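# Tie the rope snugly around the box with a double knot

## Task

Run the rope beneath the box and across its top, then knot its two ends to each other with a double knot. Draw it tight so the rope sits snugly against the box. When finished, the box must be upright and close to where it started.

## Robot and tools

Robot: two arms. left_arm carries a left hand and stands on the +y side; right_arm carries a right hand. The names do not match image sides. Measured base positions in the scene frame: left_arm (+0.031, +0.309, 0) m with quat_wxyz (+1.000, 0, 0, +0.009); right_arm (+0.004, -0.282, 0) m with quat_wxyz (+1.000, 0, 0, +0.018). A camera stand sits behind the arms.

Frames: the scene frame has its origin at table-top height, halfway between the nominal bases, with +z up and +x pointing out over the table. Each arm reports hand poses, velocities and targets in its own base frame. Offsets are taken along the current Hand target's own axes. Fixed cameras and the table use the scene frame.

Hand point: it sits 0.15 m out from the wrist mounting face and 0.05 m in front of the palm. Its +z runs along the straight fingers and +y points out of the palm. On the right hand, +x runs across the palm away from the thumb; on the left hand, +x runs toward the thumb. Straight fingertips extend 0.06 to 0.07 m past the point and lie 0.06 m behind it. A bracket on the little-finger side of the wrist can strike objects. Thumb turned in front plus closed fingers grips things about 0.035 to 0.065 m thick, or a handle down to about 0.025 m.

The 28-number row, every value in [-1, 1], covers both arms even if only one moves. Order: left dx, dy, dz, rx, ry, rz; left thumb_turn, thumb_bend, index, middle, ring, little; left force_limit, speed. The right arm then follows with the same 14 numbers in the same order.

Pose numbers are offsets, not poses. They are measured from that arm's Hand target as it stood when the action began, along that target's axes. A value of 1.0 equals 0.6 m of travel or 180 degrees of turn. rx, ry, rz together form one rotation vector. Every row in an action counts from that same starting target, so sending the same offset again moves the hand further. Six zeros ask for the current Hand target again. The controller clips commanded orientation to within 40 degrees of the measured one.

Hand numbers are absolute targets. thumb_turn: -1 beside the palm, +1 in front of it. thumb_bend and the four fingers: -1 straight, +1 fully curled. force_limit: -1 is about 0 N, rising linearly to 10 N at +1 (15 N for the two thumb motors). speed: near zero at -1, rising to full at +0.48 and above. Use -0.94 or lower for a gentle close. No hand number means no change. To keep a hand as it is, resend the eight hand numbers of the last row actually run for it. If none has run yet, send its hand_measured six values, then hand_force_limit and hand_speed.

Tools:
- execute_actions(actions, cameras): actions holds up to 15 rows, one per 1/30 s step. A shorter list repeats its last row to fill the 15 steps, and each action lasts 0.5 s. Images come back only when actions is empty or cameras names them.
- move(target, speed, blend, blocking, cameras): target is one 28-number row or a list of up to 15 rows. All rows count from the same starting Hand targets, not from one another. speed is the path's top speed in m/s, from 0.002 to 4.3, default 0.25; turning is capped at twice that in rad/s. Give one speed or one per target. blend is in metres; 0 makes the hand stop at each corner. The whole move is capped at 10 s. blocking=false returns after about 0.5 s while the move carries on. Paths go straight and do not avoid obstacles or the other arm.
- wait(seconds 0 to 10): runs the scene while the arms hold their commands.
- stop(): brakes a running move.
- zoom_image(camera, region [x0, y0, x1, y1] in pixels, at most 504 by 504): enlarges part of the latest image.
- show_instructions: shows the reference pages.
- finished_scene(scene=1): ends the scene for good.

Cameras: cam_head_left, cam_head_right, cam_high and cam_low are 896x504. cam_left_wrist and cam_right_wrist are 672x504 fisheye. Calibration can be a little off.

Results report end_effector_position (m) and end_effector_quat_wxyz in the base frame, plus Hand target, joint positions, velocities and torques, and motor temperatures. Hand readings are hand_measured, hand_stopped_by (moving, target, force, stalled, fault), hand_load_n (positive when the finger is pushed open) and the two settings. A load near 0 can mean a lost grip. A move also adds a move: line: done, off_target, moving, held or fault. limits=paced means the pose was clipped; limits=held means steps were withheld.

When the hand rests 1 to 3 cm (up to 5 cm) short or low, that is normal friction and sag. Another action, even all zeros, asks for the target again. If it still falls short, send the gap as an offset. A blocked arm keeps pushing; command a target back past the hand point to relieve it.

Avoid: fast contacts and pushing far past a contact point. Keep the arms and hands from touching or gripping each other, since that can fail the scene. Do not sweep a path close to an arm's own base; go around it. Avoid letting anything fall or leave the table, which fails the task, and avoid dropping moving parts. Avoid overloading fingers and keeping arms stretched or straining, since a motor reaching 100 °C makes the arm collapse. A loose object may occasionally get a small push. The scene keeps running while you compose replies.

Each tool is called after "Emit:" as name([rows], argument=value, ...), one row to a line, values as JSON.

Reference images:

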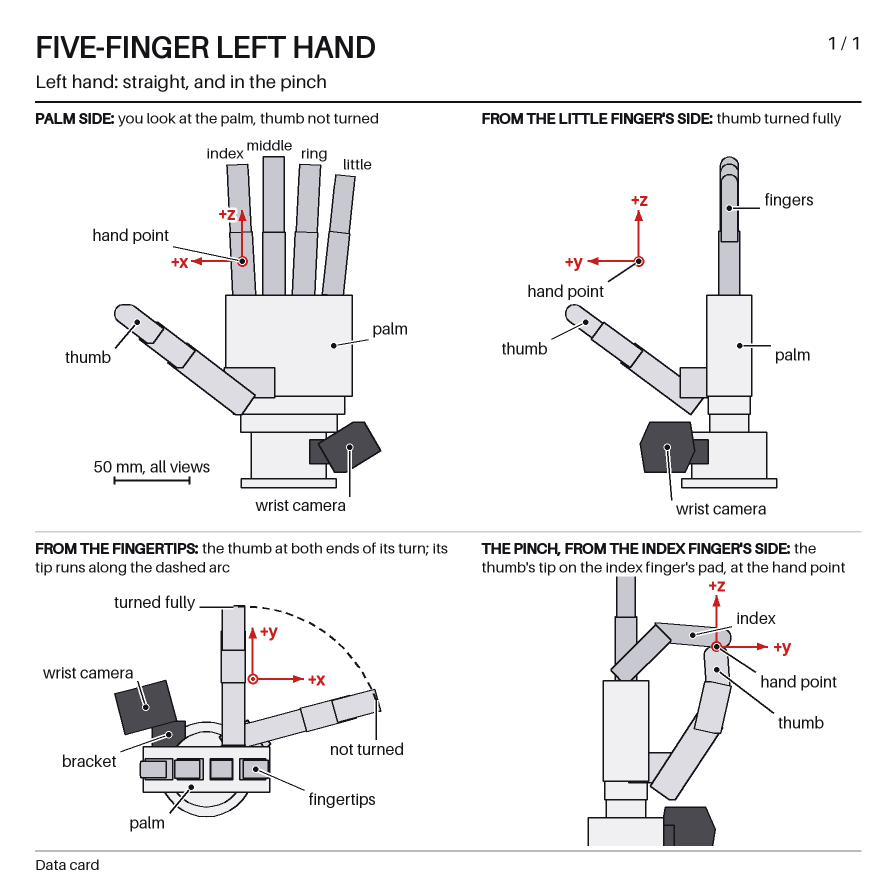

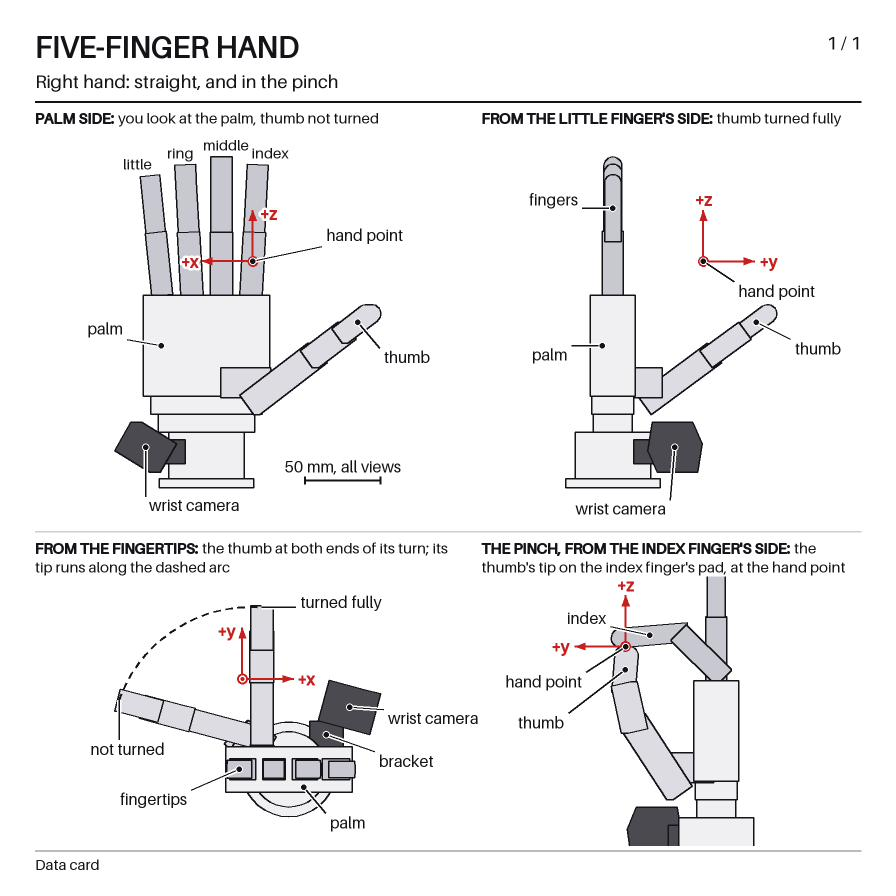

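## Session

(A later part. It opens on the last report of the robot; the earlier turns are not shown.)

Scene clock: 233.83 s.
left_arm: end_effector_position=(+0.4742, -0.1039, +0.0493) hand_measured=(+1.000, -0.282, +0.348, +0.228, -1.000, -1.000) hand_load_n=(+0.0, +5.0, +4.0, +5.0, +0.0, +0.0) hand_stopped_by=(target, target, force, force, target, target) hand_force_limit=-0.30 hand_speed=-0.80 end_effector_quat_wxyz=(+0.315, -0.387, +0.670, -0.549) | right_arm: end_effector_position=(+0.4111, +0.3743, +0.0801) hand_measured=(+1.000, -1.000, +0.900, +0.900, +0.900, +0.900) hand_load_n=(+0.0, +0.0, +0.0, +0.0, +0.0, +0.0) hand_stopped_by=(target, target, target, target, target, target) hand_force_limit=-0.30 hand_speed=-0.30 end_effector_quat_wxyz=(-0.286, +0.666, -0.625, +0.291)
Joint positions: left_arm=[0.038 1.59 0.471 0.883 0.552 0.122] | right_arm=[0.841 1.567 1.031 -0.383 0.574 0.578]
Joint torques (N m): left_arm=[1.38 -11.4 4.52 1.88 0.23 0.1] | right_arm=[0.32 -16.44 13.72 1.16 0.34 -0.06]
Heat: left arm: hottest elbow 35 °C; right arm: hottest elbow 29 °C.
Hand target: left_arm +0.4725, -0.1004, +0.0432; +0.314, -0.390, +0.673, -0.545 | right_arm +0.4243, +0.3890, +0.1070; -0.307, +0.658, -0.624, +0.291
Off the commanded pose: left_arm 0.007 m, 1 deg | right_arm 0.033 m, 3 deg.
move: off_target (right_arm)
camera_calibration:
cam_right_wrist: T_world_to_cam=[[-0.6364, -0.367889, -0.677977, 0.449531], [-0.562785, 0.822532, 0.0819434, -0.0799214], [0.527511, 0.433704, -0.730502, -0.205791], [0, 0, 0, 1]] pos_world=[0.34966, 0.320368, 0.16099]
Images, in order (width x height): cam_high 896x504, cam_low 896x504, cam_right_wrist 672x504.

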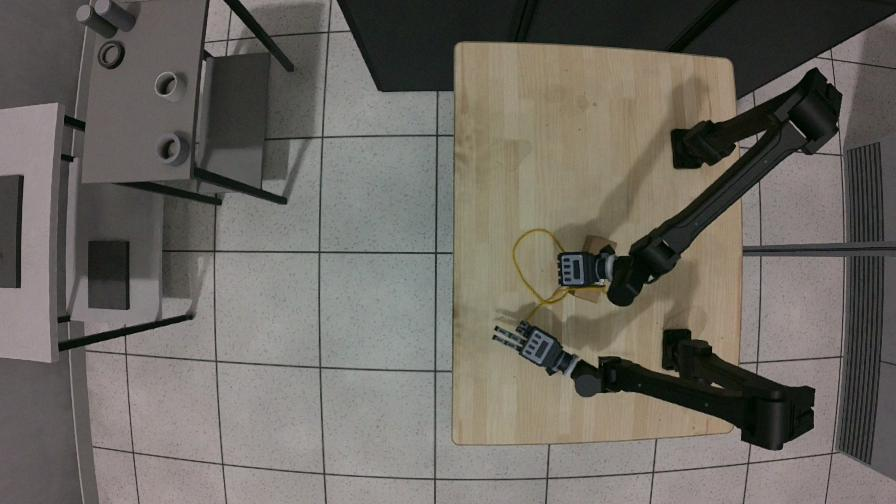

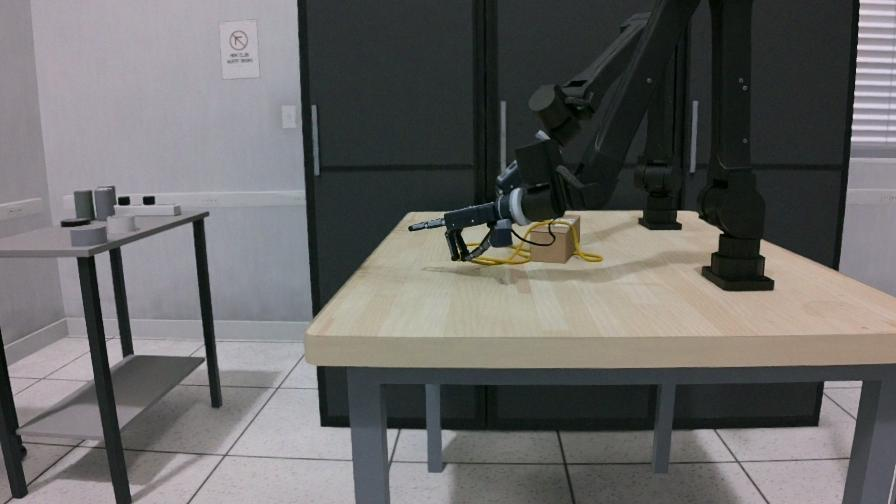

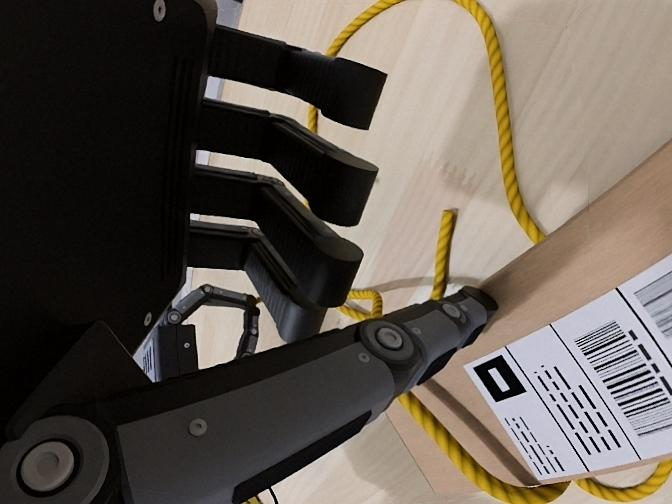

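Emit:
move([
  [0,0,0,0,0,0,1,-0.28,0.35,0.35,-1,-1,-0.3,-0.8,0,-0.0766,-0.0643,0,0,0,1,-1,0.9,0.9,0.9,0.9,-0.3,-0.3],
  [0,0,0,0,0,0,1,-0.28,0.35,0.35,-1,-1,-0.3,-0.8,0.25,-0.11,-0.12,0,0,0,1,-1,0.9,0.9,0.9,0.9,-0.3,-0.3],
], speed=0.15, cameras=["cam_right_wrist","cam_high"])

Emit:
zoom_image(camera="cam_high", region=[500, 220, 640, 320])

Scene clock: 236.87 s.
left_arm: end_effector_position=(+0.4742, -0.1039, +0.0493) hand_measured=(+1.000, -0.282, +0.348, +0.228, -1.000, -1.000) hand_load_n=(+0.0, +4.5, +4.0, +5.0, +0.0, +0.0) hand_stopped_by=(target, target, force, force, target, target) hand_force_limit=-0.30 hand_speed=-0.80 end_effector_quat_wxyz=(+0.315, -0.387, +0.670, -0.549) | right_arm: end_effector_position=(+0.4214, +0.2450, +0.2076) hand_measured=(+1.000, -1.000, +0.900, +0.900, +0.900, +0.900) hand_load_n=(+0.0, +0.0, +0.0, +0.0, +0.0, +0.0) hand_stopped_by=(target, target, target, target, target, target) hand_force_limit=-0.30 hand_speed=-0.30 end_effector_quat_wxyz=(-0.315, +0.654, -0.623, +0.291)
Joint positions: left_arm=[0.038 1.59 0.471 0.883 0.552 0.122] | right_arm=[0.586 1.194 0.983 -0.545 0.397 0.365]
Joint torques (N m): left_arm=[1.38 -11.34 4.52 1.88 0.23 0.1] | right_arm=[-0.5 -10.99 10.32 1.52 0.1 -0.12]
Heat: left arm: hottest elbow 35 °C; right arm: hottest elbow 30 °C.
Hand target: left_arm +0.4725, -0.1004, +0.0432; +0.314, -0.390, +0.673, -0.545 | right_arm +0.4195, +0.2384, +0.2038; -0.307, +0.657, -0.624, +0.291
Off the commanded pose: left_arm 0.007 m, 1 deg | right_arm 0.008 m, 1 deg.
move: done
camera_calibration:
cam_right_wrist: T_world_to_cam=[[-0.60436, -0.338215, -0.72136, 0.48315], [-0.569712, 0.816389, 0.0945381, 0.0236113], [0.556936, 0.468102, -0.686078, -0.0919924], [0, 0, 0, 1]] pos_world=[0.356682, 0.187194, 0.283179]
Images, in order (width x height): cam_high 896x504, cam_right_wrist 672x504.

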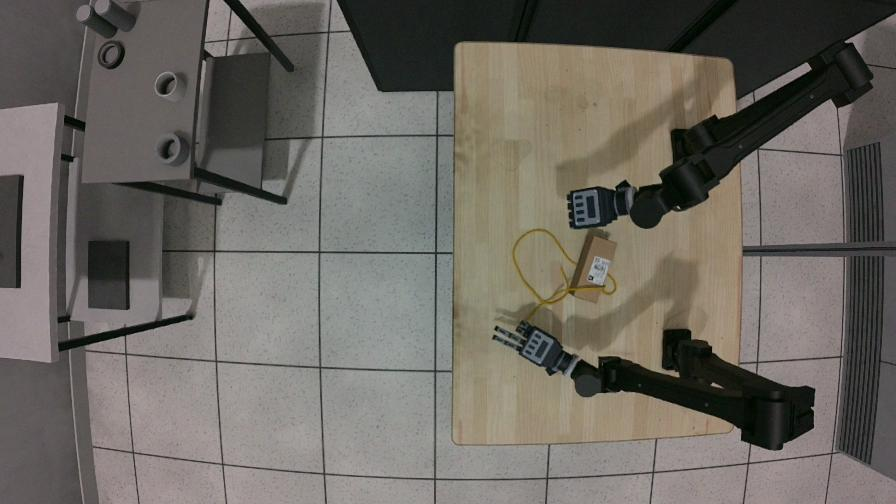

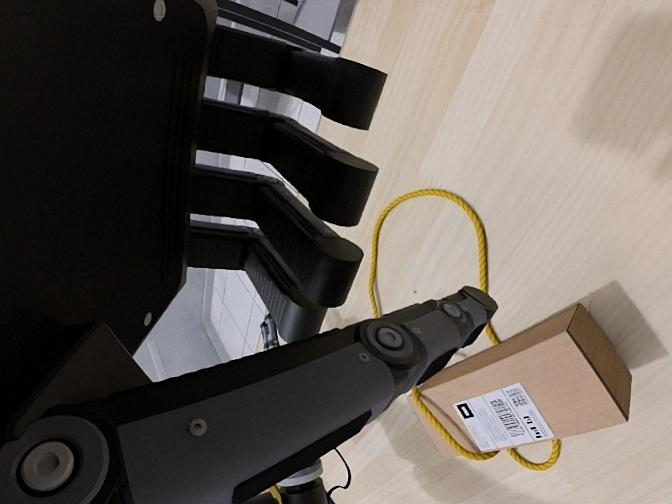

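Scaled by 3.600 from the camera's 896x504 image, which has a finer 1280x720 frame.

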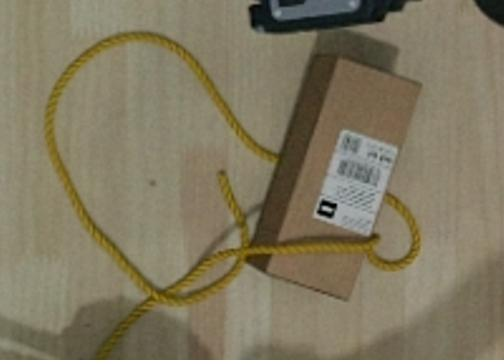

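Emit:
move(target=[0,0,0,0,0,0,1,-0.28,0.35,0.35,-1,-1,-0.3,-0.8,-0.208,0.0888,0.0887,0,0,0,1,-1,0.9,0.9,0.9,0.9,-0.3,-0.3], speed=0.15, cameras=["cam_right_wrist"])

Scene clock: 239.30 s.
left_arm: end_effector_position=(+0.4742, -0.1039, +0.0493) hand_measured=(+1.000, -0.282, +0.348, +0.228, -1.000, -1.000) hand_load_n=(+0.0, +4.5, +4.0, +5.5, +0.0, +0.0) hand_stopped_by=(target, target, force, force, target, target) hand_force_limit=-0.30 hand_speed=-0.80 end_effector_quat_wxyz=(+0.315, -0.387, +0.670, -0.549) | right_arm: end_effector_position=(+0.4041, +0.3416, +0.1071) hand_measured=(+1.000, -1.000, +0.900, +0.900, +0.900, +0.900) hand_load_n=(+0.0, +0.0, +0.0, +0.0, +0.5, +0.0) hand_stopped_by=(target, target, target, target, target, target) hand_force_limit=-0.30 hand_speed=-0.30 end_effector_quat_wxyz=(-0.278, +0.670, -0.623, +0.291)
Joint positions: left_arm=[0.038 1.59 0.471 0.883 0.552 0.122] | right_arm=[0.803 1.465 0.999 -0.449 0.551 0.539]
Joint torques (N m): left_arm=[1.38 -11.4 4.52 1.89 0.23 0.1] | right_arm=[1.08 -13.33 14.13 2.25 0.48 0.1]
Heat: left arm: hottest elbow 34 °C; right arm: hottest elbow 30 °C.
Hand target: left_arm +0.4725, -0.1004, +0.0432; +0.314, -0.390, +0.673, -0.545 | right_arm +0.4194, +0.3635, +0.1289; -0.307, +0.657, -0.624, +0.291
Off the commanded pose: left_arm 0.007 m, 1 deg | right_arm 0.034 m, 4 deg.
move: off_target (right_arm)
camera_calibration:
cam_right_wrist: T_world_to_cam=[[-0.642473, -0.37815, -0.666507, 0.456012], [-0.563969, 0.822184, 0.0771573, -0.0581124], [0.518814, 0.425461, -0.741495, -0.160695], [0, 0, 0, 1]] pos_world=[0.343572, 0.288589, 0.189264]
Images, in order (width x height): cam_right_wrist 672x504.

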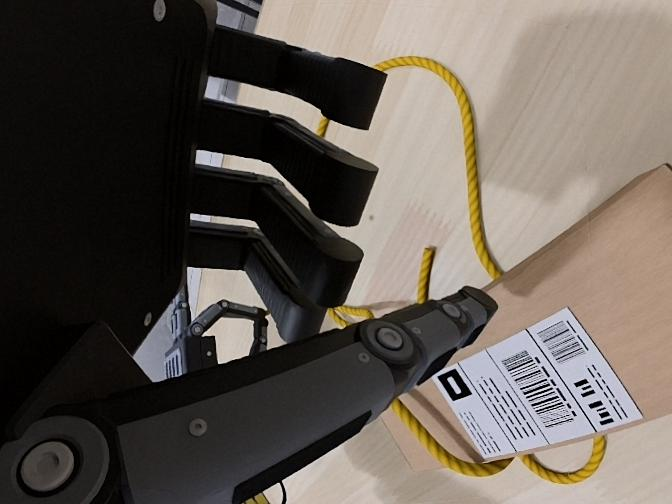

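Emit:
move(target=[0,0,0,0,0,0,1,-0.28,0.35,0.35,-1,-1,-0.3,-0.8,-0.048,-0.0252,0.03,0,0,0,1,-1,0.9,0.9,0.9,0.9,-0.3,-0.3], speed=0.1, cameras=["cam_right_wrist"])

Scene clock: 240.80 s.
left_arm: end_effector_position=(+0.4742, -0.1039, +0.0493) hand_measured=(+1.000, -0.282, +0.348, +0.228, -1.000, -1.000) hand_load_n=(+0.5, +5.0, +4.0, +5.0, +0.0, +0.0) hand_stopped_by=(target, target, force, force, target, target) hand_force_limit=-0.30 hand_speed=-0.80 end_effector_quat_wxyz=(+0.315, -0.387, +0.670, -0.549) | right_arm: end_effector_position=(+0.4305, +0.3725, +0.1114) hand_measured=(+1.000, -1.000, +0.900, +0.900, +0.900, +0.900) hand_load_n=(+0.0, +0.0, +0.0, +0.0, +0.0, +0.0) hand_stopped_by=(target, target, target, target, target, target) hand_force_limit=-0.30 hand_speed=-0.30 end_effector_quat_wxyz=(-0.287, +0.665, -0.625, +0.292)
Joint positions: left_arm=[0.038 1.59 0.471 0.883 0.552 0.122] | right_arm=[0.809 1.552 1.102 -0.449 0.557 0.547]
Joint torques (N m): left_arm=[1.38 -11.4 4.52 1.88 0.23 0.1] | right_arm=[1.49 -14.21 14.32 1.66 0.48 0.08]
Heat: left arm: hottest elbow 34 °C; right arm: hottest elbow 30 °C.
Hand target: left_arm +0.4725, -0.1004, +0.0432; +0.314, -0.390, +0.673, -0.545 | right_arm +0.4413, +0.3935, +0.1288; -0.307, +0.658, -0.624, +0.291
Off the commanded pose: left_arm 0.007 m, 1 deg | right_arm 0.029 m, 2 deg.
move: off_target (right_arm)
camera_calibration:
cam_right_wrist: T_world_to_cam=[[-0.633989, -0.365934, -0.681286, 0.480932], [-0.561998, 0.82318, 0.0808333, -0.0705379], [0.531241, 0.434129, -0.727541, -0.194436], [0, 0, 0, 1]] pos_world=[0.368555, 0.318465, 0.191894]
Images, in order (width x height): cam_right_wrist 672x504.

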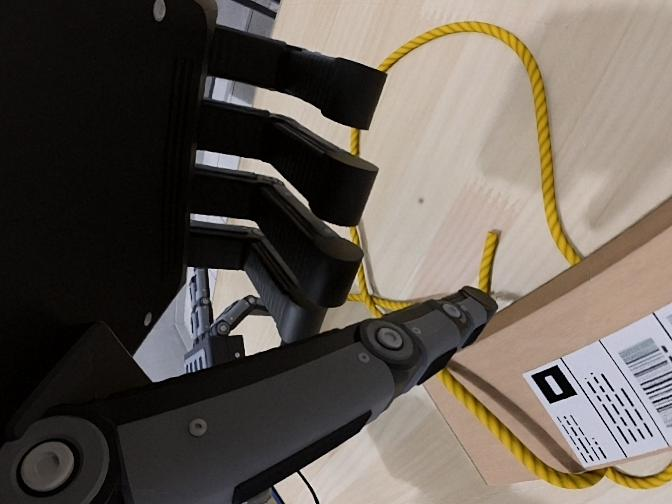

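Emit:
move(target=[0,0,0,0,0,0,1,-0.28,0.35,0.35,-1,-1,-0.3,-0.8,0,0.083,0.0696,0,0,0,1,-1,0.9,0.9,0.9,0.9,-0.3,-0.3], speed=0.08, cameras=["cam_right_wrist","cam_low"])

Scene clock: 242.40 s.
left_arm: end_effector_position=(+0.4742, -0.1039, +0.0493) hand_measured=(+1.000, -0.282, +0.348, +0.228, -1.000, -1.000) hand_load_n=(+0.0, +5.0, +4.0, +5.0, +0.0, +0.0) hand_stopped_by=(target, target, force, force, target, target) hand_force_limit=-0.30 hand_speed=-0.80 end_effector_quat_wxyz=(+0.315, -0.387, +0.670, -0.549) | right_arm: end_effector_position=(+0.4442, +0.3868, +0.0694) hand_measured=(+1.000, -1.000, +0.900, +0.900, +0.900, +0.900) hand_load_n=(+0.0, +0.0, +0.0, +0.0, +0.0, +0.0) hand_stopped_by=(target, target, target, target, target, target) hand_force_limit=-0.30 hand_speed=-0.30 end_effector_quat_wxyz=(-0.303, +0.657, -0.625, +0.292)
Joint positions: left_arm=[0.038 1.59 0.471 0.883 0.552 0.122] | right_arm=[0.809 1.643 1.073 -0.294 0.558 0.548]
Joint torques (N m): left_arm=[1.38 -11.4 4.52 1.88 0.23 0.1] | right_arm=[1.26 -15.74 9.16 2.39 0.45 0.08]
Heat: left arm: hottest elbow 34 °C; right arm: hottest elbow 30 °C.
Hand target: left_arm +0.4725, -0.1004, +0.0432; +0.314, -0.390, +0.673, -0.545 | right_arm +0.4413, +0.3936, +0.0639; -0.307, +0.658, -0.624, +0.291
Off the commanded pose: left_arm 0.007 m, 1 deg | right_arm 0.009 m, 0 deg.
move: done
camera_calibration:
cam_right_wrist: T_world_to_cam=[[-0.617513, -0.34776, -0.705507, 0.453639], [-0.563408, 0.821455, 0.0882246, -0.0704552], [0.548861, 0.451968, -0.70319, -0.254863], [0, 0, 0, 1]] pos_world=[0.380318, 0.330823, 0.147044]
Images, in order (width x height): cam_low 896x504, cam_right_wrist 672x504.

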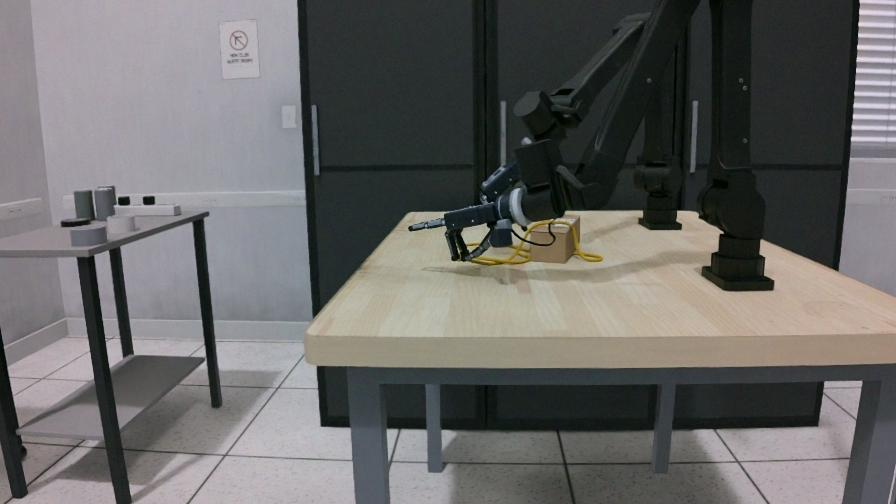

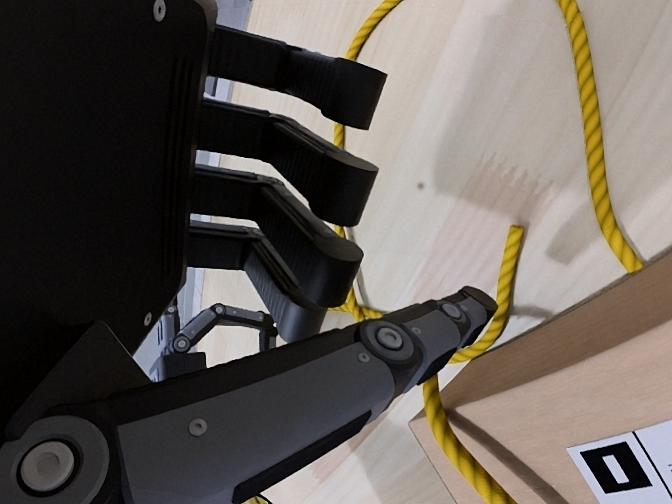

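Emit:
move(target=[0,0,0,0,0,0,1,-0.28,0.35,0.35,-1,-1,-0.3,-0.8,0.0152,0.0187,-0.0223,0,0,0,1,-1,0.9,0.9,0.9,0.9,-0.3,-0.3], speed=0.08, cameras=["cam_right_wrist"])

Scene clock: 243.67 s.
left_arm: end_effector_position=(+0.4742, -0.1039, +0.0493) hand_measured=(+1.000, -0.282, +0.348, +0.228, -1.000, -1.000) hand_load_n=(+0.0, +5.0, +4.0, +5.0, +0.0, +0.0) hand_stopped_by=(target, target, force, force, target, target) hand_force_limit=-0.30 hand_speed=-0.80 end_effector_quat_wxyz=(+0.315, -0.387, +0.670, -0.549) | right_arm: end_effector_position=(+0.4276, +0.3767, +0.0599) hand_measured=(+1.000, -1.000, +0.900, +0.900, +0.900, +0.900) hand_load_n=(+0.0, +0.0, +0.0, +0.0, +0.0, +0.0) hand_stopped_by=(target, target, target, target, target, target) hand_force_limit=-0.30 hand_speed=-0.30 end_effector_quat_wxyz=(-0.296, +0.661, -0.625, +0.293)
Joint positions: left_arm=[0.038 1.59 0.471 0.883 0.552 0.122] | right_arm=[0.82 1.62 1.022 -0.288 0.565 0.558]
Joint torques (N m): left_arm=[1.38 -11.4 4.51 1.89 0.23 0.1] | right_arm=[1.49 -17.44 8.73 2.37 0.48 0.08]
Heat: left arm: hottest elbow 34 °C; right arm: hottest elbow 30 °C.
Hand target: left_arm +0.4725, -0.1004, +0.0432; +0.314, -0.390, +0.673, -0.545 | right_arm +0.4244, +0.3834, +0.0639; -0.307, +0.658, -0.624, +0.291
Off the commanded pose: left_arm 0.007 m, 1 deg | right_arm 0.009 m, 1 deg.
move: done
camera_calibration:
cam_right_wrist: T_world_to_cam=[[-0.625186, -0.356636, -0.694228, 0.439054], [-0.562468, 0.822543, 0.0839756, -0.0711925], [0.541084, 0.442982, -0.714839, -0.240421], [0, 0, 0, 1]] pos_world=[0.364535, 0.321644, 0.13892]
Images, in order (width x height): cam_right_wrist 672x504.

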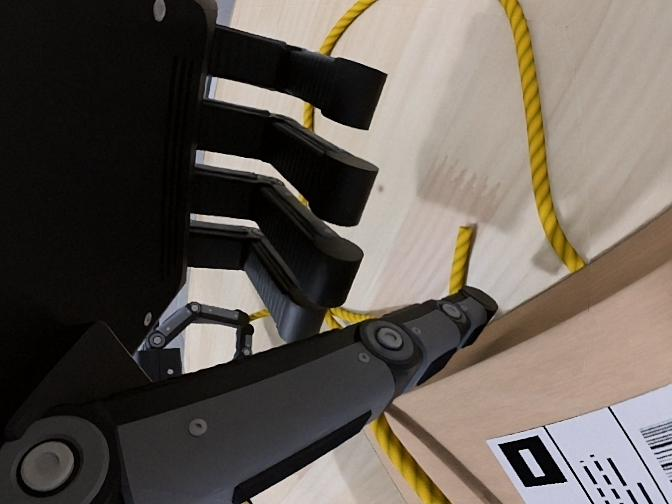

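Emit:
move(target=[0,0,0,0,0,0,1,-0.28,0.35,0.35,-1,-1,-0.3,-0.8,0,0.0281,0.0236,0,0,0,1,-1,0.9,0.9,0.9,0.9,-0.3,-0.3], speed=0.08, cameras=["cam_right_wrist"])

Scene clock: 244.83 s.
left_arm: end_effector_position=(+0.4742, -0.1039, +0.0493) hand_measured=(+1.000, -0.282, +0.348, +0.228, -1.000, -1.000) hand_load_n=(+0.0, +4.5, +4.0, +5.5, +0.0, +0.0) hand_stopped_by=(target, target, force, force, target, target) hand_force_limit=-0.30 hand_speed=-0.80 end_effector_quat_wxyz=(+0.315, -0.387, +0.670, -0.549) | right_arm: end_effector_position=(+0.4283, +0.3775, +0.0492) hand_measured=(+1.000, -1.000, +0.900, +0.900, +0.900, +0.900) hand_load_n=(+0.0, +0.0, +0.0, +0.0, +0.0, +0.5) hand_stopped_by=(target, target, target, target, target, target) hand_force_limit=-0.30 hand_speed=-0.30 end_effector_quat_wxyz=(-0.305, +0.656, -0.625, +0.292)
Joint positions: left_arm=[0.038 1.59 0.471 0.883 0.552 0.122] | right_arm=[0.82 1.634 0.996 -0.228 0.565 0.558]
Joint torques (N m): left_arm=[1.38 -11.4 4.52 1.88 0.23 0.1] | right_arm=[1.44 -14.92 8.66 2.35 0.47 0.08]
Heat: left arm: hottest elbow 34 °C; right arm: hottest elbow 30 °C.
Hand target: left_arm +0.4725, -0.1004, +0.0432; +0.314, -0.390, +0.673, -0.545 | right_arm +0.4244, +0.3834, +0.0418; -0.307, +0.658, -0.624, +0.291
Off the commanded pose: left_arm 0.007 m, 1 deg | right_arm 0.010 m, 0 deg.
move: done
camera_calibration:
cam_right_wrist: T_world_to_cam=[[-0.615565, -0.345889, -0.708125, 0.424985], [-0.563484, 0.821359, 0.0886316, -0.0699882], [0.550968, 0.453576, -0.700502, -0.25781], [0, 0, 0, 1]] pos_world=[0.364213, 0.321419, 0.126549]
Images, in order (width x height): cam_right_wrist 672x504.

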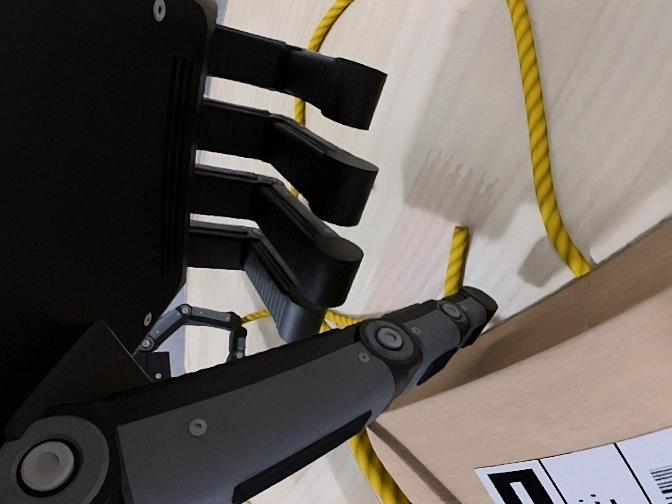

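Emit:
move(target=[0,0,0,0,0,0,1,-0.28,0.35,0.35,-1,-1,-0.3,-0.8,0.0,0.0268,0.0225,0,0,0,1,-1,0.9,0.9,0.9,0.9,-0.3,-0.3], speed=0.06, cameras=["cam_right_wrist"])

Scene clock: 245.93 s.
left_arm: end_effector_position=(+0.4742, -0.1039, +0.0493) hand_measured=(+1.000, -0.282, +0.348, +0.228, -1.000, -1.000) hand_load_n=(+0.0, +5.0, +4.0, +5.0, +0.0, +0.0) hand_stopped_by=(target, target, force, force, target, target) hand_force_limit=-0.30 hand_speed=-0.80 end_effector_quat_wxyz=(+0.315, -0.387, +0.670, -0.549) | right_arm: end_effector_position=(+0.4284, +0.3776, +0.0275) hand_measured=(+1.000, -1.000, +0.900, +0.900, +0.900, +0.900) hand_load_n=(+0.0, +0.0, +0.0, +0.0, +0.0, +0.0) hand_stopped_by=(target, target, target, target, target, target) hand_force_limit=-0.30 hand_speed=-0.30 end_effector_quat_wxyz=(-0.304, +0.657, -0.625, +0.292)
Joint positions: left_arm=[0.038 1.59 0.471 0.883 0.552 0.122] | right_arm=[0.82 1.672 0.975 -0.17 0.565 0.558]
Joint torques (N m): left_arm=[1.38 -11.4 4.52 1.89 0.23 0.1] | right_arm=[1.44 -15.33 8.38 2.37 0.45 0.07]
Heat: left arm: hottest elbow 34 °C; right arm: hottest elbow 30 °C.
Hand target: left_arm +0.4725, -0.1004, +0.0432; +0.314, -0.390, +0.673, -0.545 | right_arm +0.4245, +0.3836, +0.0210; -0.307, +0.657, -0.624, +0.291
Off the commanded pose: left_arm 0.007 m, 1 deg | right_arm 0.010 m, 0 deg.
move: done
camera_calibration:
cam_right_wrist: T_world_to_cam=[[-0.616159, -0.346458, -0.70733, 0.410031], [-0.563398, 0.821439, 0.0884299, -0.0681269], [0.550391, 0.452995, -0.701331, -0.27263], [0, 0, 0, 1]] pos_world=[0.364315, 0.32152, 0.104848]
Images, in order (width x height): cam_right_wrist 672x504.

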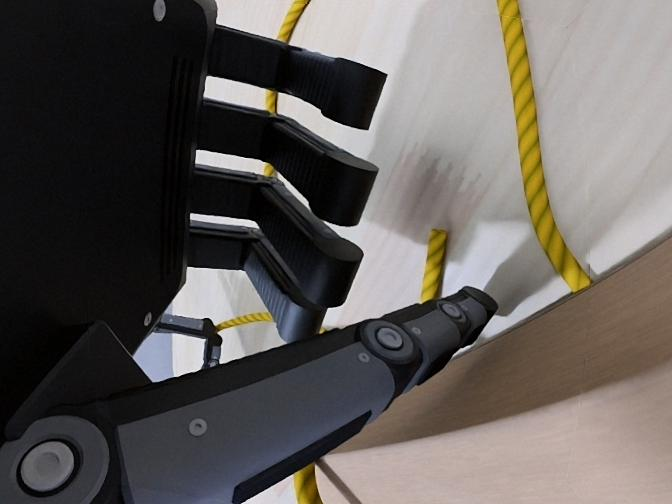

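Emit:
move([
  [-0.0323,0.0175,-0.0822,0,0,0,1,-0.28,0.35,0.35,-1,-1,-0.3,-0.8,0,0,0,0,0,0,1,-1,0.9,0.9,0.9,0.9,-0.3,-0.3],
  [-0.0323,0.0175,-0.0822,0,0,0,1,-0.28,0.35,0.35,-1,-1,-0.3,-0.8,-0.0182,-0.0438,0.0523,0,0,0,1,-1,0.9,0.9,0.9,0.9,-0.3,-0.3],
], speed=0.06, cameras=["cam_right_wrist","cam_high"])

Emit:
zoom_image(camera="cam_high", region=[500, 220, 640, 320])

Scene clock: 248.90 s.
left_arm: end_effector_position=(+0.4405, -0.0618, +0.0426) hand_measured=(+1.000, -0.282, +0.348, +0.228, -1.000, -1.000) hand_load_n=(+0.0, +5.0, +4.0, +5.0, +0.0, +0.0) hand_stopped_by=(target, target, force, force, target, target) hand_force_limit=-0.30 hand_speed=-0.80 end_effector_quat_wxyz=(+0.312, -0.389, +0.672, -0.547) | right_arm: end_effector_position=(+0.4456, +0.3886, +0.0158) hand_measured=(+1.000, -1.000, +0.900, +0.900, +0.900, +0.900) hand_load_n=(-0.5, +0.0, +0.0, +0.0, +0.0, +0.0) hand_stopped_by=(target, target, target, target, target, target) hand_force_limit=-0.30 hand_speed=-0.30 end_effector_quat_wxyz=(-0.299, +0.664, -0.622, +0.288)
Joint positions: left_arm=[0.18 1.55 0.395 0.883 0.69 0.168] | right_arm=[0.805 1.737 1.034 -0.169 0.544 0.538]
Joint torques (N m): left_arm=[1.49 -12.22 4.1 1.43 0.28 0.11] | right_arm=[-0.73 -15.21 12.3 1.99 0.24 -0.08]
Heat: left arm: hottest elbow 34 °C; right arm: hottest elbow 30 °C.
Hand target: left_arm +0.4384, -0.0585, +0.0431; +0.314, -0.390, +0.673, -0.545 | right_arm +0.4648, +0.3966, +0.0210; -0.307, +0.657, -0.624, +0.291
Off the commanded pose: left_arm 0.004 m, 0 deg | right_arm 0.021 m, 1 deg.
move: off_target (right_arm)
camera_calibration:
cam_right_wrist: T_world_to_cam=[[-0.622273, -0.35998, -0.695119, 0.423909], [-0.572047, 0.81528, 0.0898908, -0.060251], [0.534358, 0.453578, -0.713252, -0.288193], [0, 0, 0, 1]] pos_world=[0.383319, 0.332438, 0.0945289]
Images, in order (width x height): cam_high 896x504, cam_right_wrist 672x504.

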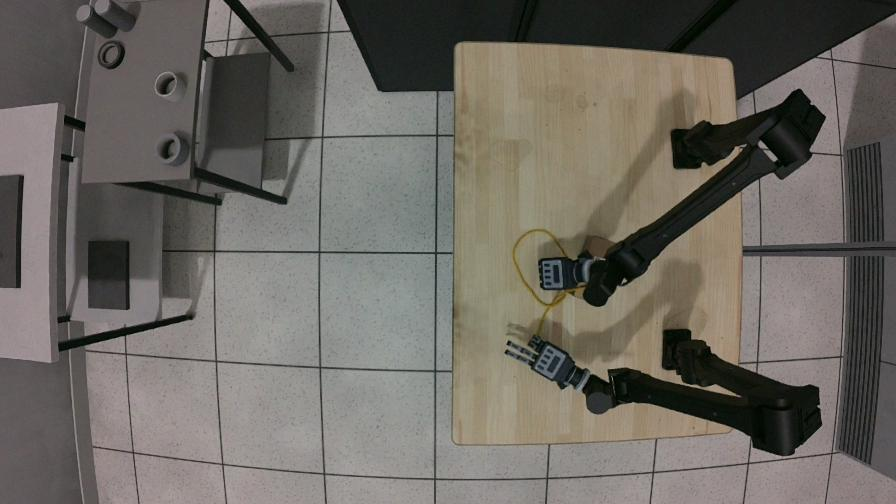

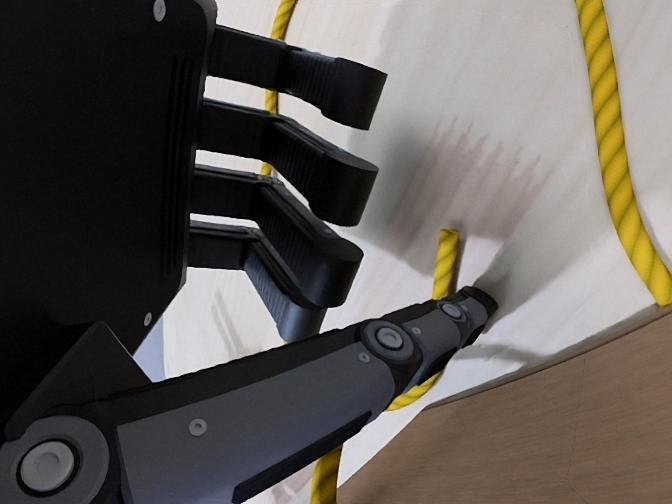

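Scaled by 3.600 from the camera's 896x504 image, which has a finer 1280x720 frame.

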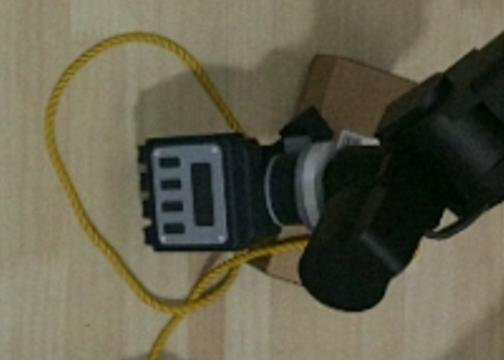

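Emit:
move(target=[0,0,0,0,0,0,1,-0.28,0.35,0.35,-1,-1,-0.3,-0.8,-0.005,-0.0407,0.0098,0,0,0,1,-1,0.9,0.9,0.9,0.9,-0.3,-0.3], speed=0.06, cameras=["cam_right_wrist","cam_high"])

Scene clock: 250.20 s.
left_arm: end_effector_position=(+0.4405, -0.0618, +0.0426) hand_measured=(+1.000, -0.282, +0.348, +0.228, -1.000, -1.000) hand_load_n=(+0.5, +4.5, +4.5, +5.0, +0.0, +0.0) hand_stopped_by=(target, target, force, force, target, target) hand_force_limit=-0.30 hand_speed=-0.80 end_effector_quat_wxyz=(+0.312, -0.389, +0.672, -0.547) | right_arm: end_effector_position=(+0.4677, +0.3933, +0.0264) hand_measured=(+1.000, -1.000, +0.900, +0.900, +0.900, +0.900) hand_load_n=(+0.0, +0.5, +0.0, +0.0, +0.0, +0.0) hand_stopped_by=(target, target, target, target, target, target) hand_force_limit=-0.30 hand_speed=-0.30 end_effector_quat_wxyz=(-0.301, +0.662, -0.623, +0.289)
Joint positions: left_arm=[0.18 1.55 0.395 0.883 0.69 0.168] | right_arm=[0.781 1.758 1.096 -0.195 0.53 0.519]
Joint torques (N m): left_arm=[1.44 -12.28 4.1 1.43 0.28 0.1] | right_arm=[-0.67 -16.91 12.82 1.33 0.2 -0.11]
Heat: left arm: hottest elbow 33 °C; right arm: hottest elbow 30 °C.
Hand target: left_arm +0.4384, -0.0585, +0.0431; +0.314, -0.390, +0.673, -0.545 | right_arm +0.4847, +0.4005, +0.0356; -0.306, +0.658, -0.624, +0.291
Off the commanded pose: left_arm 0.004 m, 0 deg | right_arm 0.021 m, 1 deg.
move: off_target (right_arm)
camera_calibration:
cam_right_wrist: T_world_to_cam=[[-0.620866, -0.355225, -0.698814, 0.444339], [-0.569645, 0.816851, 0.0908781, -0.0540243], [0.538545, 0.454499, -0.709507, -0.296944], [0, 0, 0, 1]] pos_world=[0.405018, 0.336931, 0.104736]
Images, in order (width x height): cam_high 896x504, cam_right_wrist 672x504.

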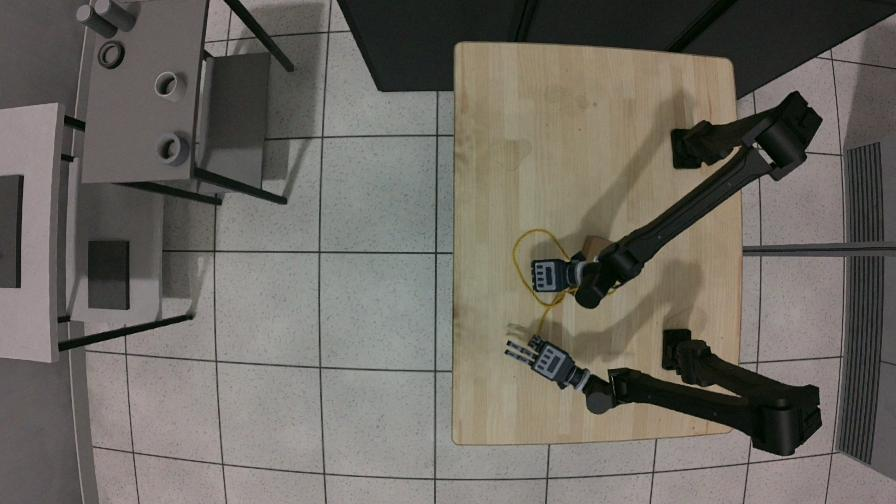

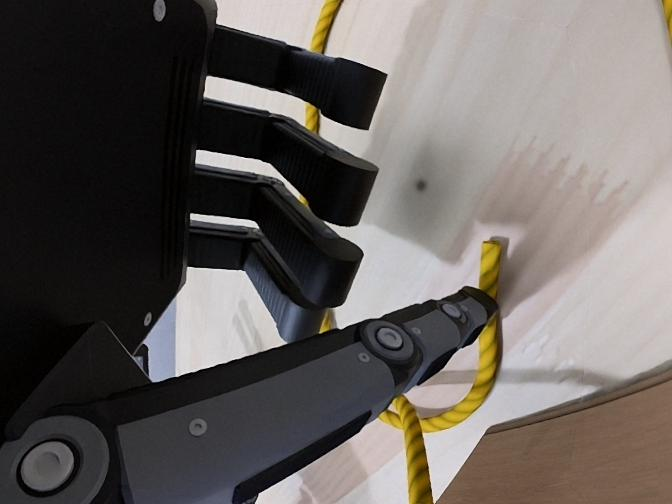

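Emit:
move([
  [0,0,0,0,0,0,1,-0.28,0.35,0.35,-1,-1,-0.3,-0.8,-0.0017,-0.0935,-0.122,0,0,0,1,-1,0.9,0.9,0.9,0.9,-0.3,-0.3],
  [0,0,0,0,0,0,1,-0.28,0.35,0.35,-1,-1,-0.3,-0.8,0.0062,0.0328,-0.1298,0.1429,-0.2872,-0.1399,1,-0.28,-0.12,-0.12,-1,-1,-0.3,-0.3],
], speed=[0.1,0.2], cameras=["cam_right_wrist","cam_high"])

Emit:
zoom_image(camera="cam_high", region=[500, 220, 640, 320])

Scene clock: 257.03 s.
left_arm: end_effector_position=(+0.4405, -0.0618, +0.0426) hand_measured=(+1.000, -0.282, +0.348, +0.228, -1.000, -1.000) hand_load_n=(+0.5, +4.5, +4.0, +5.0, +0.0, +0.0) hand_stopped_by=(target, target, force, force, target, target) hand_force_limit=-0.30 hand_speed=-0.80 end_effector_quat_wxyz=(+0.312, -0.389, +0.672, -0.547) | right_arm: end_effector_position=(+0.4089, +0.3983, +0.0770) hand_measured=(+1.000, -0.280, -0.120, -0.120, -1.000, -1.000) hand_load_n=(+0.0, +0.0, +0.0, +0.0, +0.0, +0.0) hand_stopped_by=(target, target, target, target, target, target) hand_force_limit=-0.30 hand_speed=-0.30 end_effector_quat_wxyz=(-0.610, +0.750, -0.200, +0.159)
Joint positions: left_arm=[0.18 1.55 0.395 0.883 0.69 0.168] | right_arm=[0.581 1.653 0.708 0.712 -0.464 -0.1]
Joint torques (N m): left_arm=[1.44 -12.28 4.1 1.44 0.28 0.1] | right_arm=[-0.62 -13.27 7.17 2.92 -0.18 -0.09]
Heat: left arm: hottest elbow 33 °C; right arm: hottest elbow 30 °C.
Hand target: left_arm +0.4384, -0.0585, +0.0431; +0.314, -0.390, +0.673, -0.545 | right_arm +0.4127, +0.3930, +0.0707; -0.608, +0.750, -0.201, +0.163
Off the commanded pose: left_arm 0.004 m, 0 deg | right_arm 0.009 m, 1 deg.
move: done
camera_calibration:
cam_right_wrist: T_world_to_cam=[[0.159057, -0.345726, -0.924757, 0.139721], [-0.986564, -0.0202524, -0.162116, 0.427131], [0.0373192, 0.938117, -0.344302, -0.247463], [0, 0, 0, 1]] pos_world=[0.408403, 0.289105, 0.113251]
Images, in order (width x height): cam_high 896x504, cam_right_wrist 672x504.

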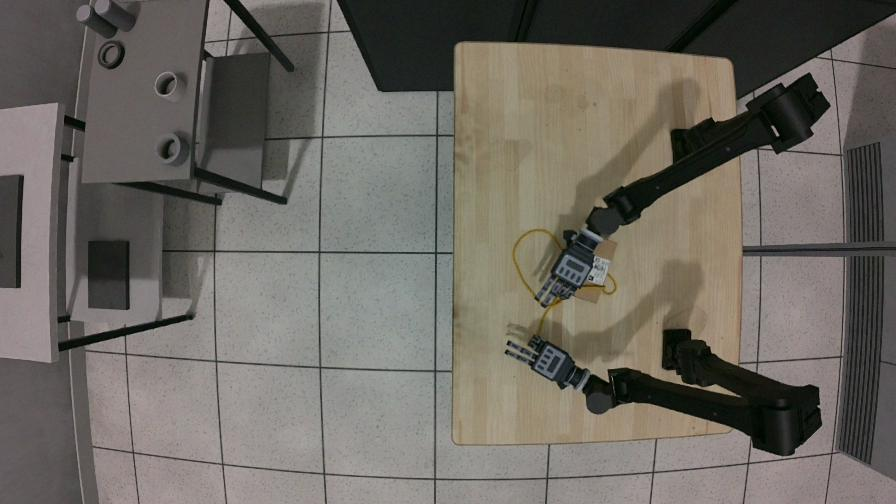

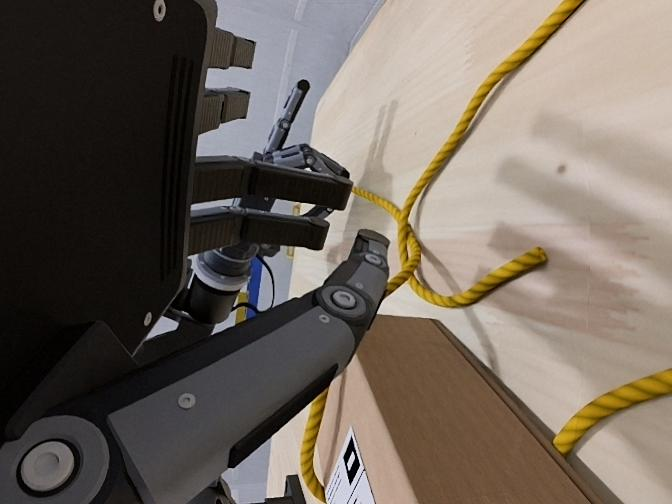

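Scaled by 3.600 from the camera's 896x504 image, which has a finer 1280x720 frame.

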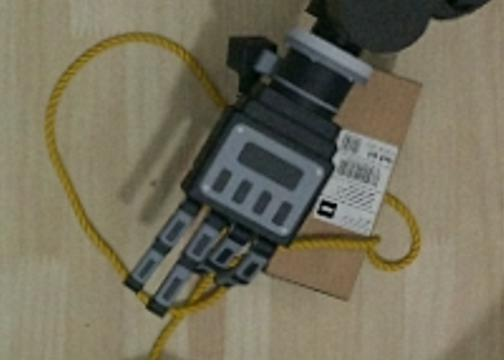

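Emit:
move(target=[0,0,0,0,0,0,1,-0.28,0.35,0.35,-1,-1,-0.3,-0.8,0.0063,0.0667,-0.0173,0,0,0,1,-0.28,-0.12,-0.12,-1,-1,-0.3,-0.3], speed=0.1, cameras=["cam_right_wrist","cam_low"])

Scene clock: 258.60 s.
left_arm: end_effector_position=(+0.4405, -0.0618, +0.0426) hand_measured=(+1.000, -0.282, +0.348, +0.228, -1.000, -1.000) hand_load_n=(+0.0, +4.5, +4.0, +5.5, +0.0, +0.0) hand_stopped_by=(target, target, force, force, target, target) hand_force_limit=-0.30 hand_speed=-0.80 end_effector_quat_wxyz=(+0.312, -0.389, +0.672, -0.547) | right_arm: end_effector_position=(+0.4027, +0.3805, +0.0377) hand_measured=(+1.000, -0.280, -0.120, -0.120, -1.000, -1.000) hand_load_n=(+0.0, +0.0, +0.0, +0.0, +0.0, +0.0) hand_stopped_by=(target, target, target, target, target, target) hand_force_limit=-0.30 hand_speed=-0.30 end_effector_quat_wxyz=(-0.609, +0.751, -0.202, +0.157)
Joint positions: left_arm=[0.18 1.55 0.395 0.883 0.69 0.168] | right_arm=[0.552 1.738 0.653 0.844 -0.492 -0.106]
Joint torques (N m): left_arm=[1.44 -12.22 4.1 1.43 0.28 0.1] | right_arm=[-0.56 -13.86 6.19 2.95 -0.19 -0.11]
Heat: left arm: hottest elbow 33 °C; right arm: hottest elbow 30 °C.
Hand target: left_arm +0.4384, -0.0585, +0.0431; +0.314, -0.390, +0.673, -0.545 | right_arm +0.4069, +0.3752, +0.0338; -0.609, +0.750, -0.201, +0.163
Off the commanded pose: left_arm 0.004 m, 0 deg | right_arm 0.008 m, 1 deg.
move: done
camera_calibration:
cam_right_wrist: T_world_to_cam=[[0.154067, -0.347621, -0.924891, 0.100953], [-0.987415, -0.0203512, -0.156833, 0.414403], [0.0356959, 0.937414, -0.346382, -0.243096], [0, 0, 0, 1]] pos_world=[0.402312, 0.271408, 0.0741585]
Images, in order (width x height): cam_low 896x504, cam_right_wrist 672x504.

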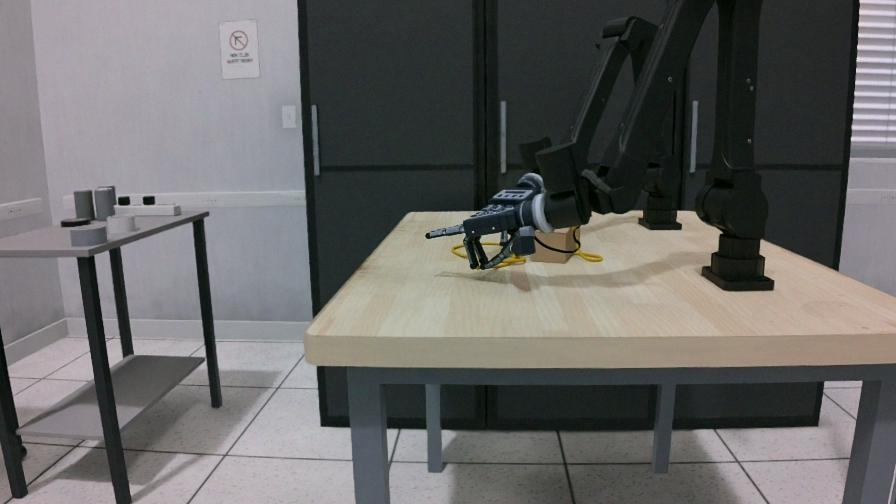

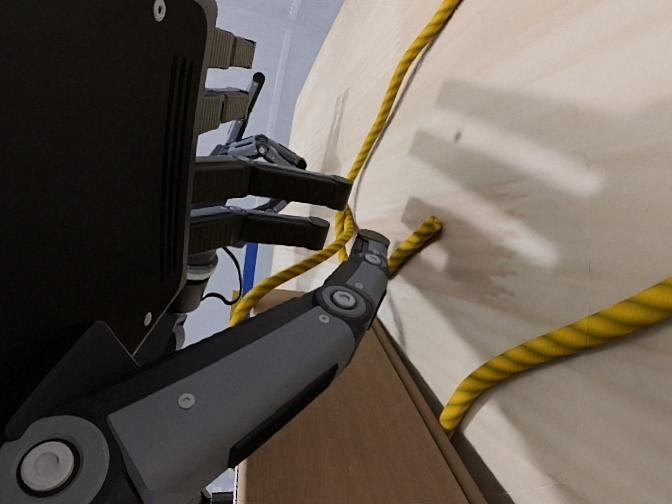

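Emit:
move(target=[0,0,0,0,0,0,1,-0.28,0.35,0.35,-1,-1,-0.3,-0.8,0,0.035,0.0075,0,0,0,1,-0.28,-0.12,-0.12,-1,-1,-0.3,-0.3], speed=0.08, cameras=["cam_right_wrist"])

Scene clock: 259.83 s.
left_arm: end_effector_position=(+0.4405, -0.0618, +0.0426) hand_measured=(+1.000, -0.282, +0.348, +0.228, -1.000, -1.000) hand_load_n=(+0.0, +5.0, +4.0, +5.0, +0.0, +0.0) hand_stopped_by=(target, target, force, force, target, target) hand_force_limit=-0.30 hand_speed=-0.80 end_effector_quat_wxyz=(+0.312, -0.389, +0.672, -0.547) | right_arm: end_effector_position=(+0.4038, +0.3812, +0.0175) hand_measured=(+1.000, -0.280, -0.120, -0.120, -1.000, -1.000) hand_load_n=(+0.0, +0.0, +0.0, +0.0, +0.0, +0.0) hand_stopped_by=(target, target, target, target, target, target) hand_force_limit=-0.30 hand_speed=-0.30 end_effector_quat_wxyz=(-0.609, +0.751, -0.201, +0.158)
Joint positions: left_arm=[0.18 1.55 0.395 0.883 0.69 0.168] | right_arm=[0.552 1.806 0.653 0.915 -0.492 -0.106]
Joint torques (N m): left_arm=[1.49 -12.22 4.11 1.43 0.28 0.11] | right_arm=[-0.85 -13.92 5.48 3.04 -0.19 -0.11]
Heat: left arm: hottest elbow 33 °C; right arm: hottest elbow 30 °C.
Hand target: left_arm +0.4384, -0.0585, +0.0431; +0.314, -0.390, +0.673, -0.545 | right_arm +0.4069, +0.3753, +0.0124; -0.609, +0.750, -0.201, +0.163
Off the commanded pose: left_arm 0.004 m, 0 deg | right_arm 0.008 m, 1 deg.
move: done
camera_calibration:
cam_right_wrist: T_world_to_cam=[[0.156772, -0.346285, -0.924937, 0.0806836], [-0.986956, -0.0202161, -0.159716, 0.412131], [0.0366085, 0.937912, -0.344937, -0.25134], [0, 0, 0, 1]] pos_world=[0.403307, 0.272006, 0.0537545]
Images, in order (width x height): cam_right_wrist 672x504.

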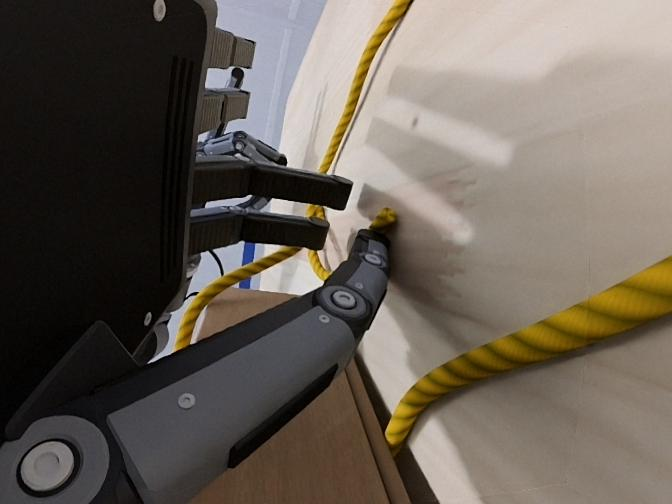

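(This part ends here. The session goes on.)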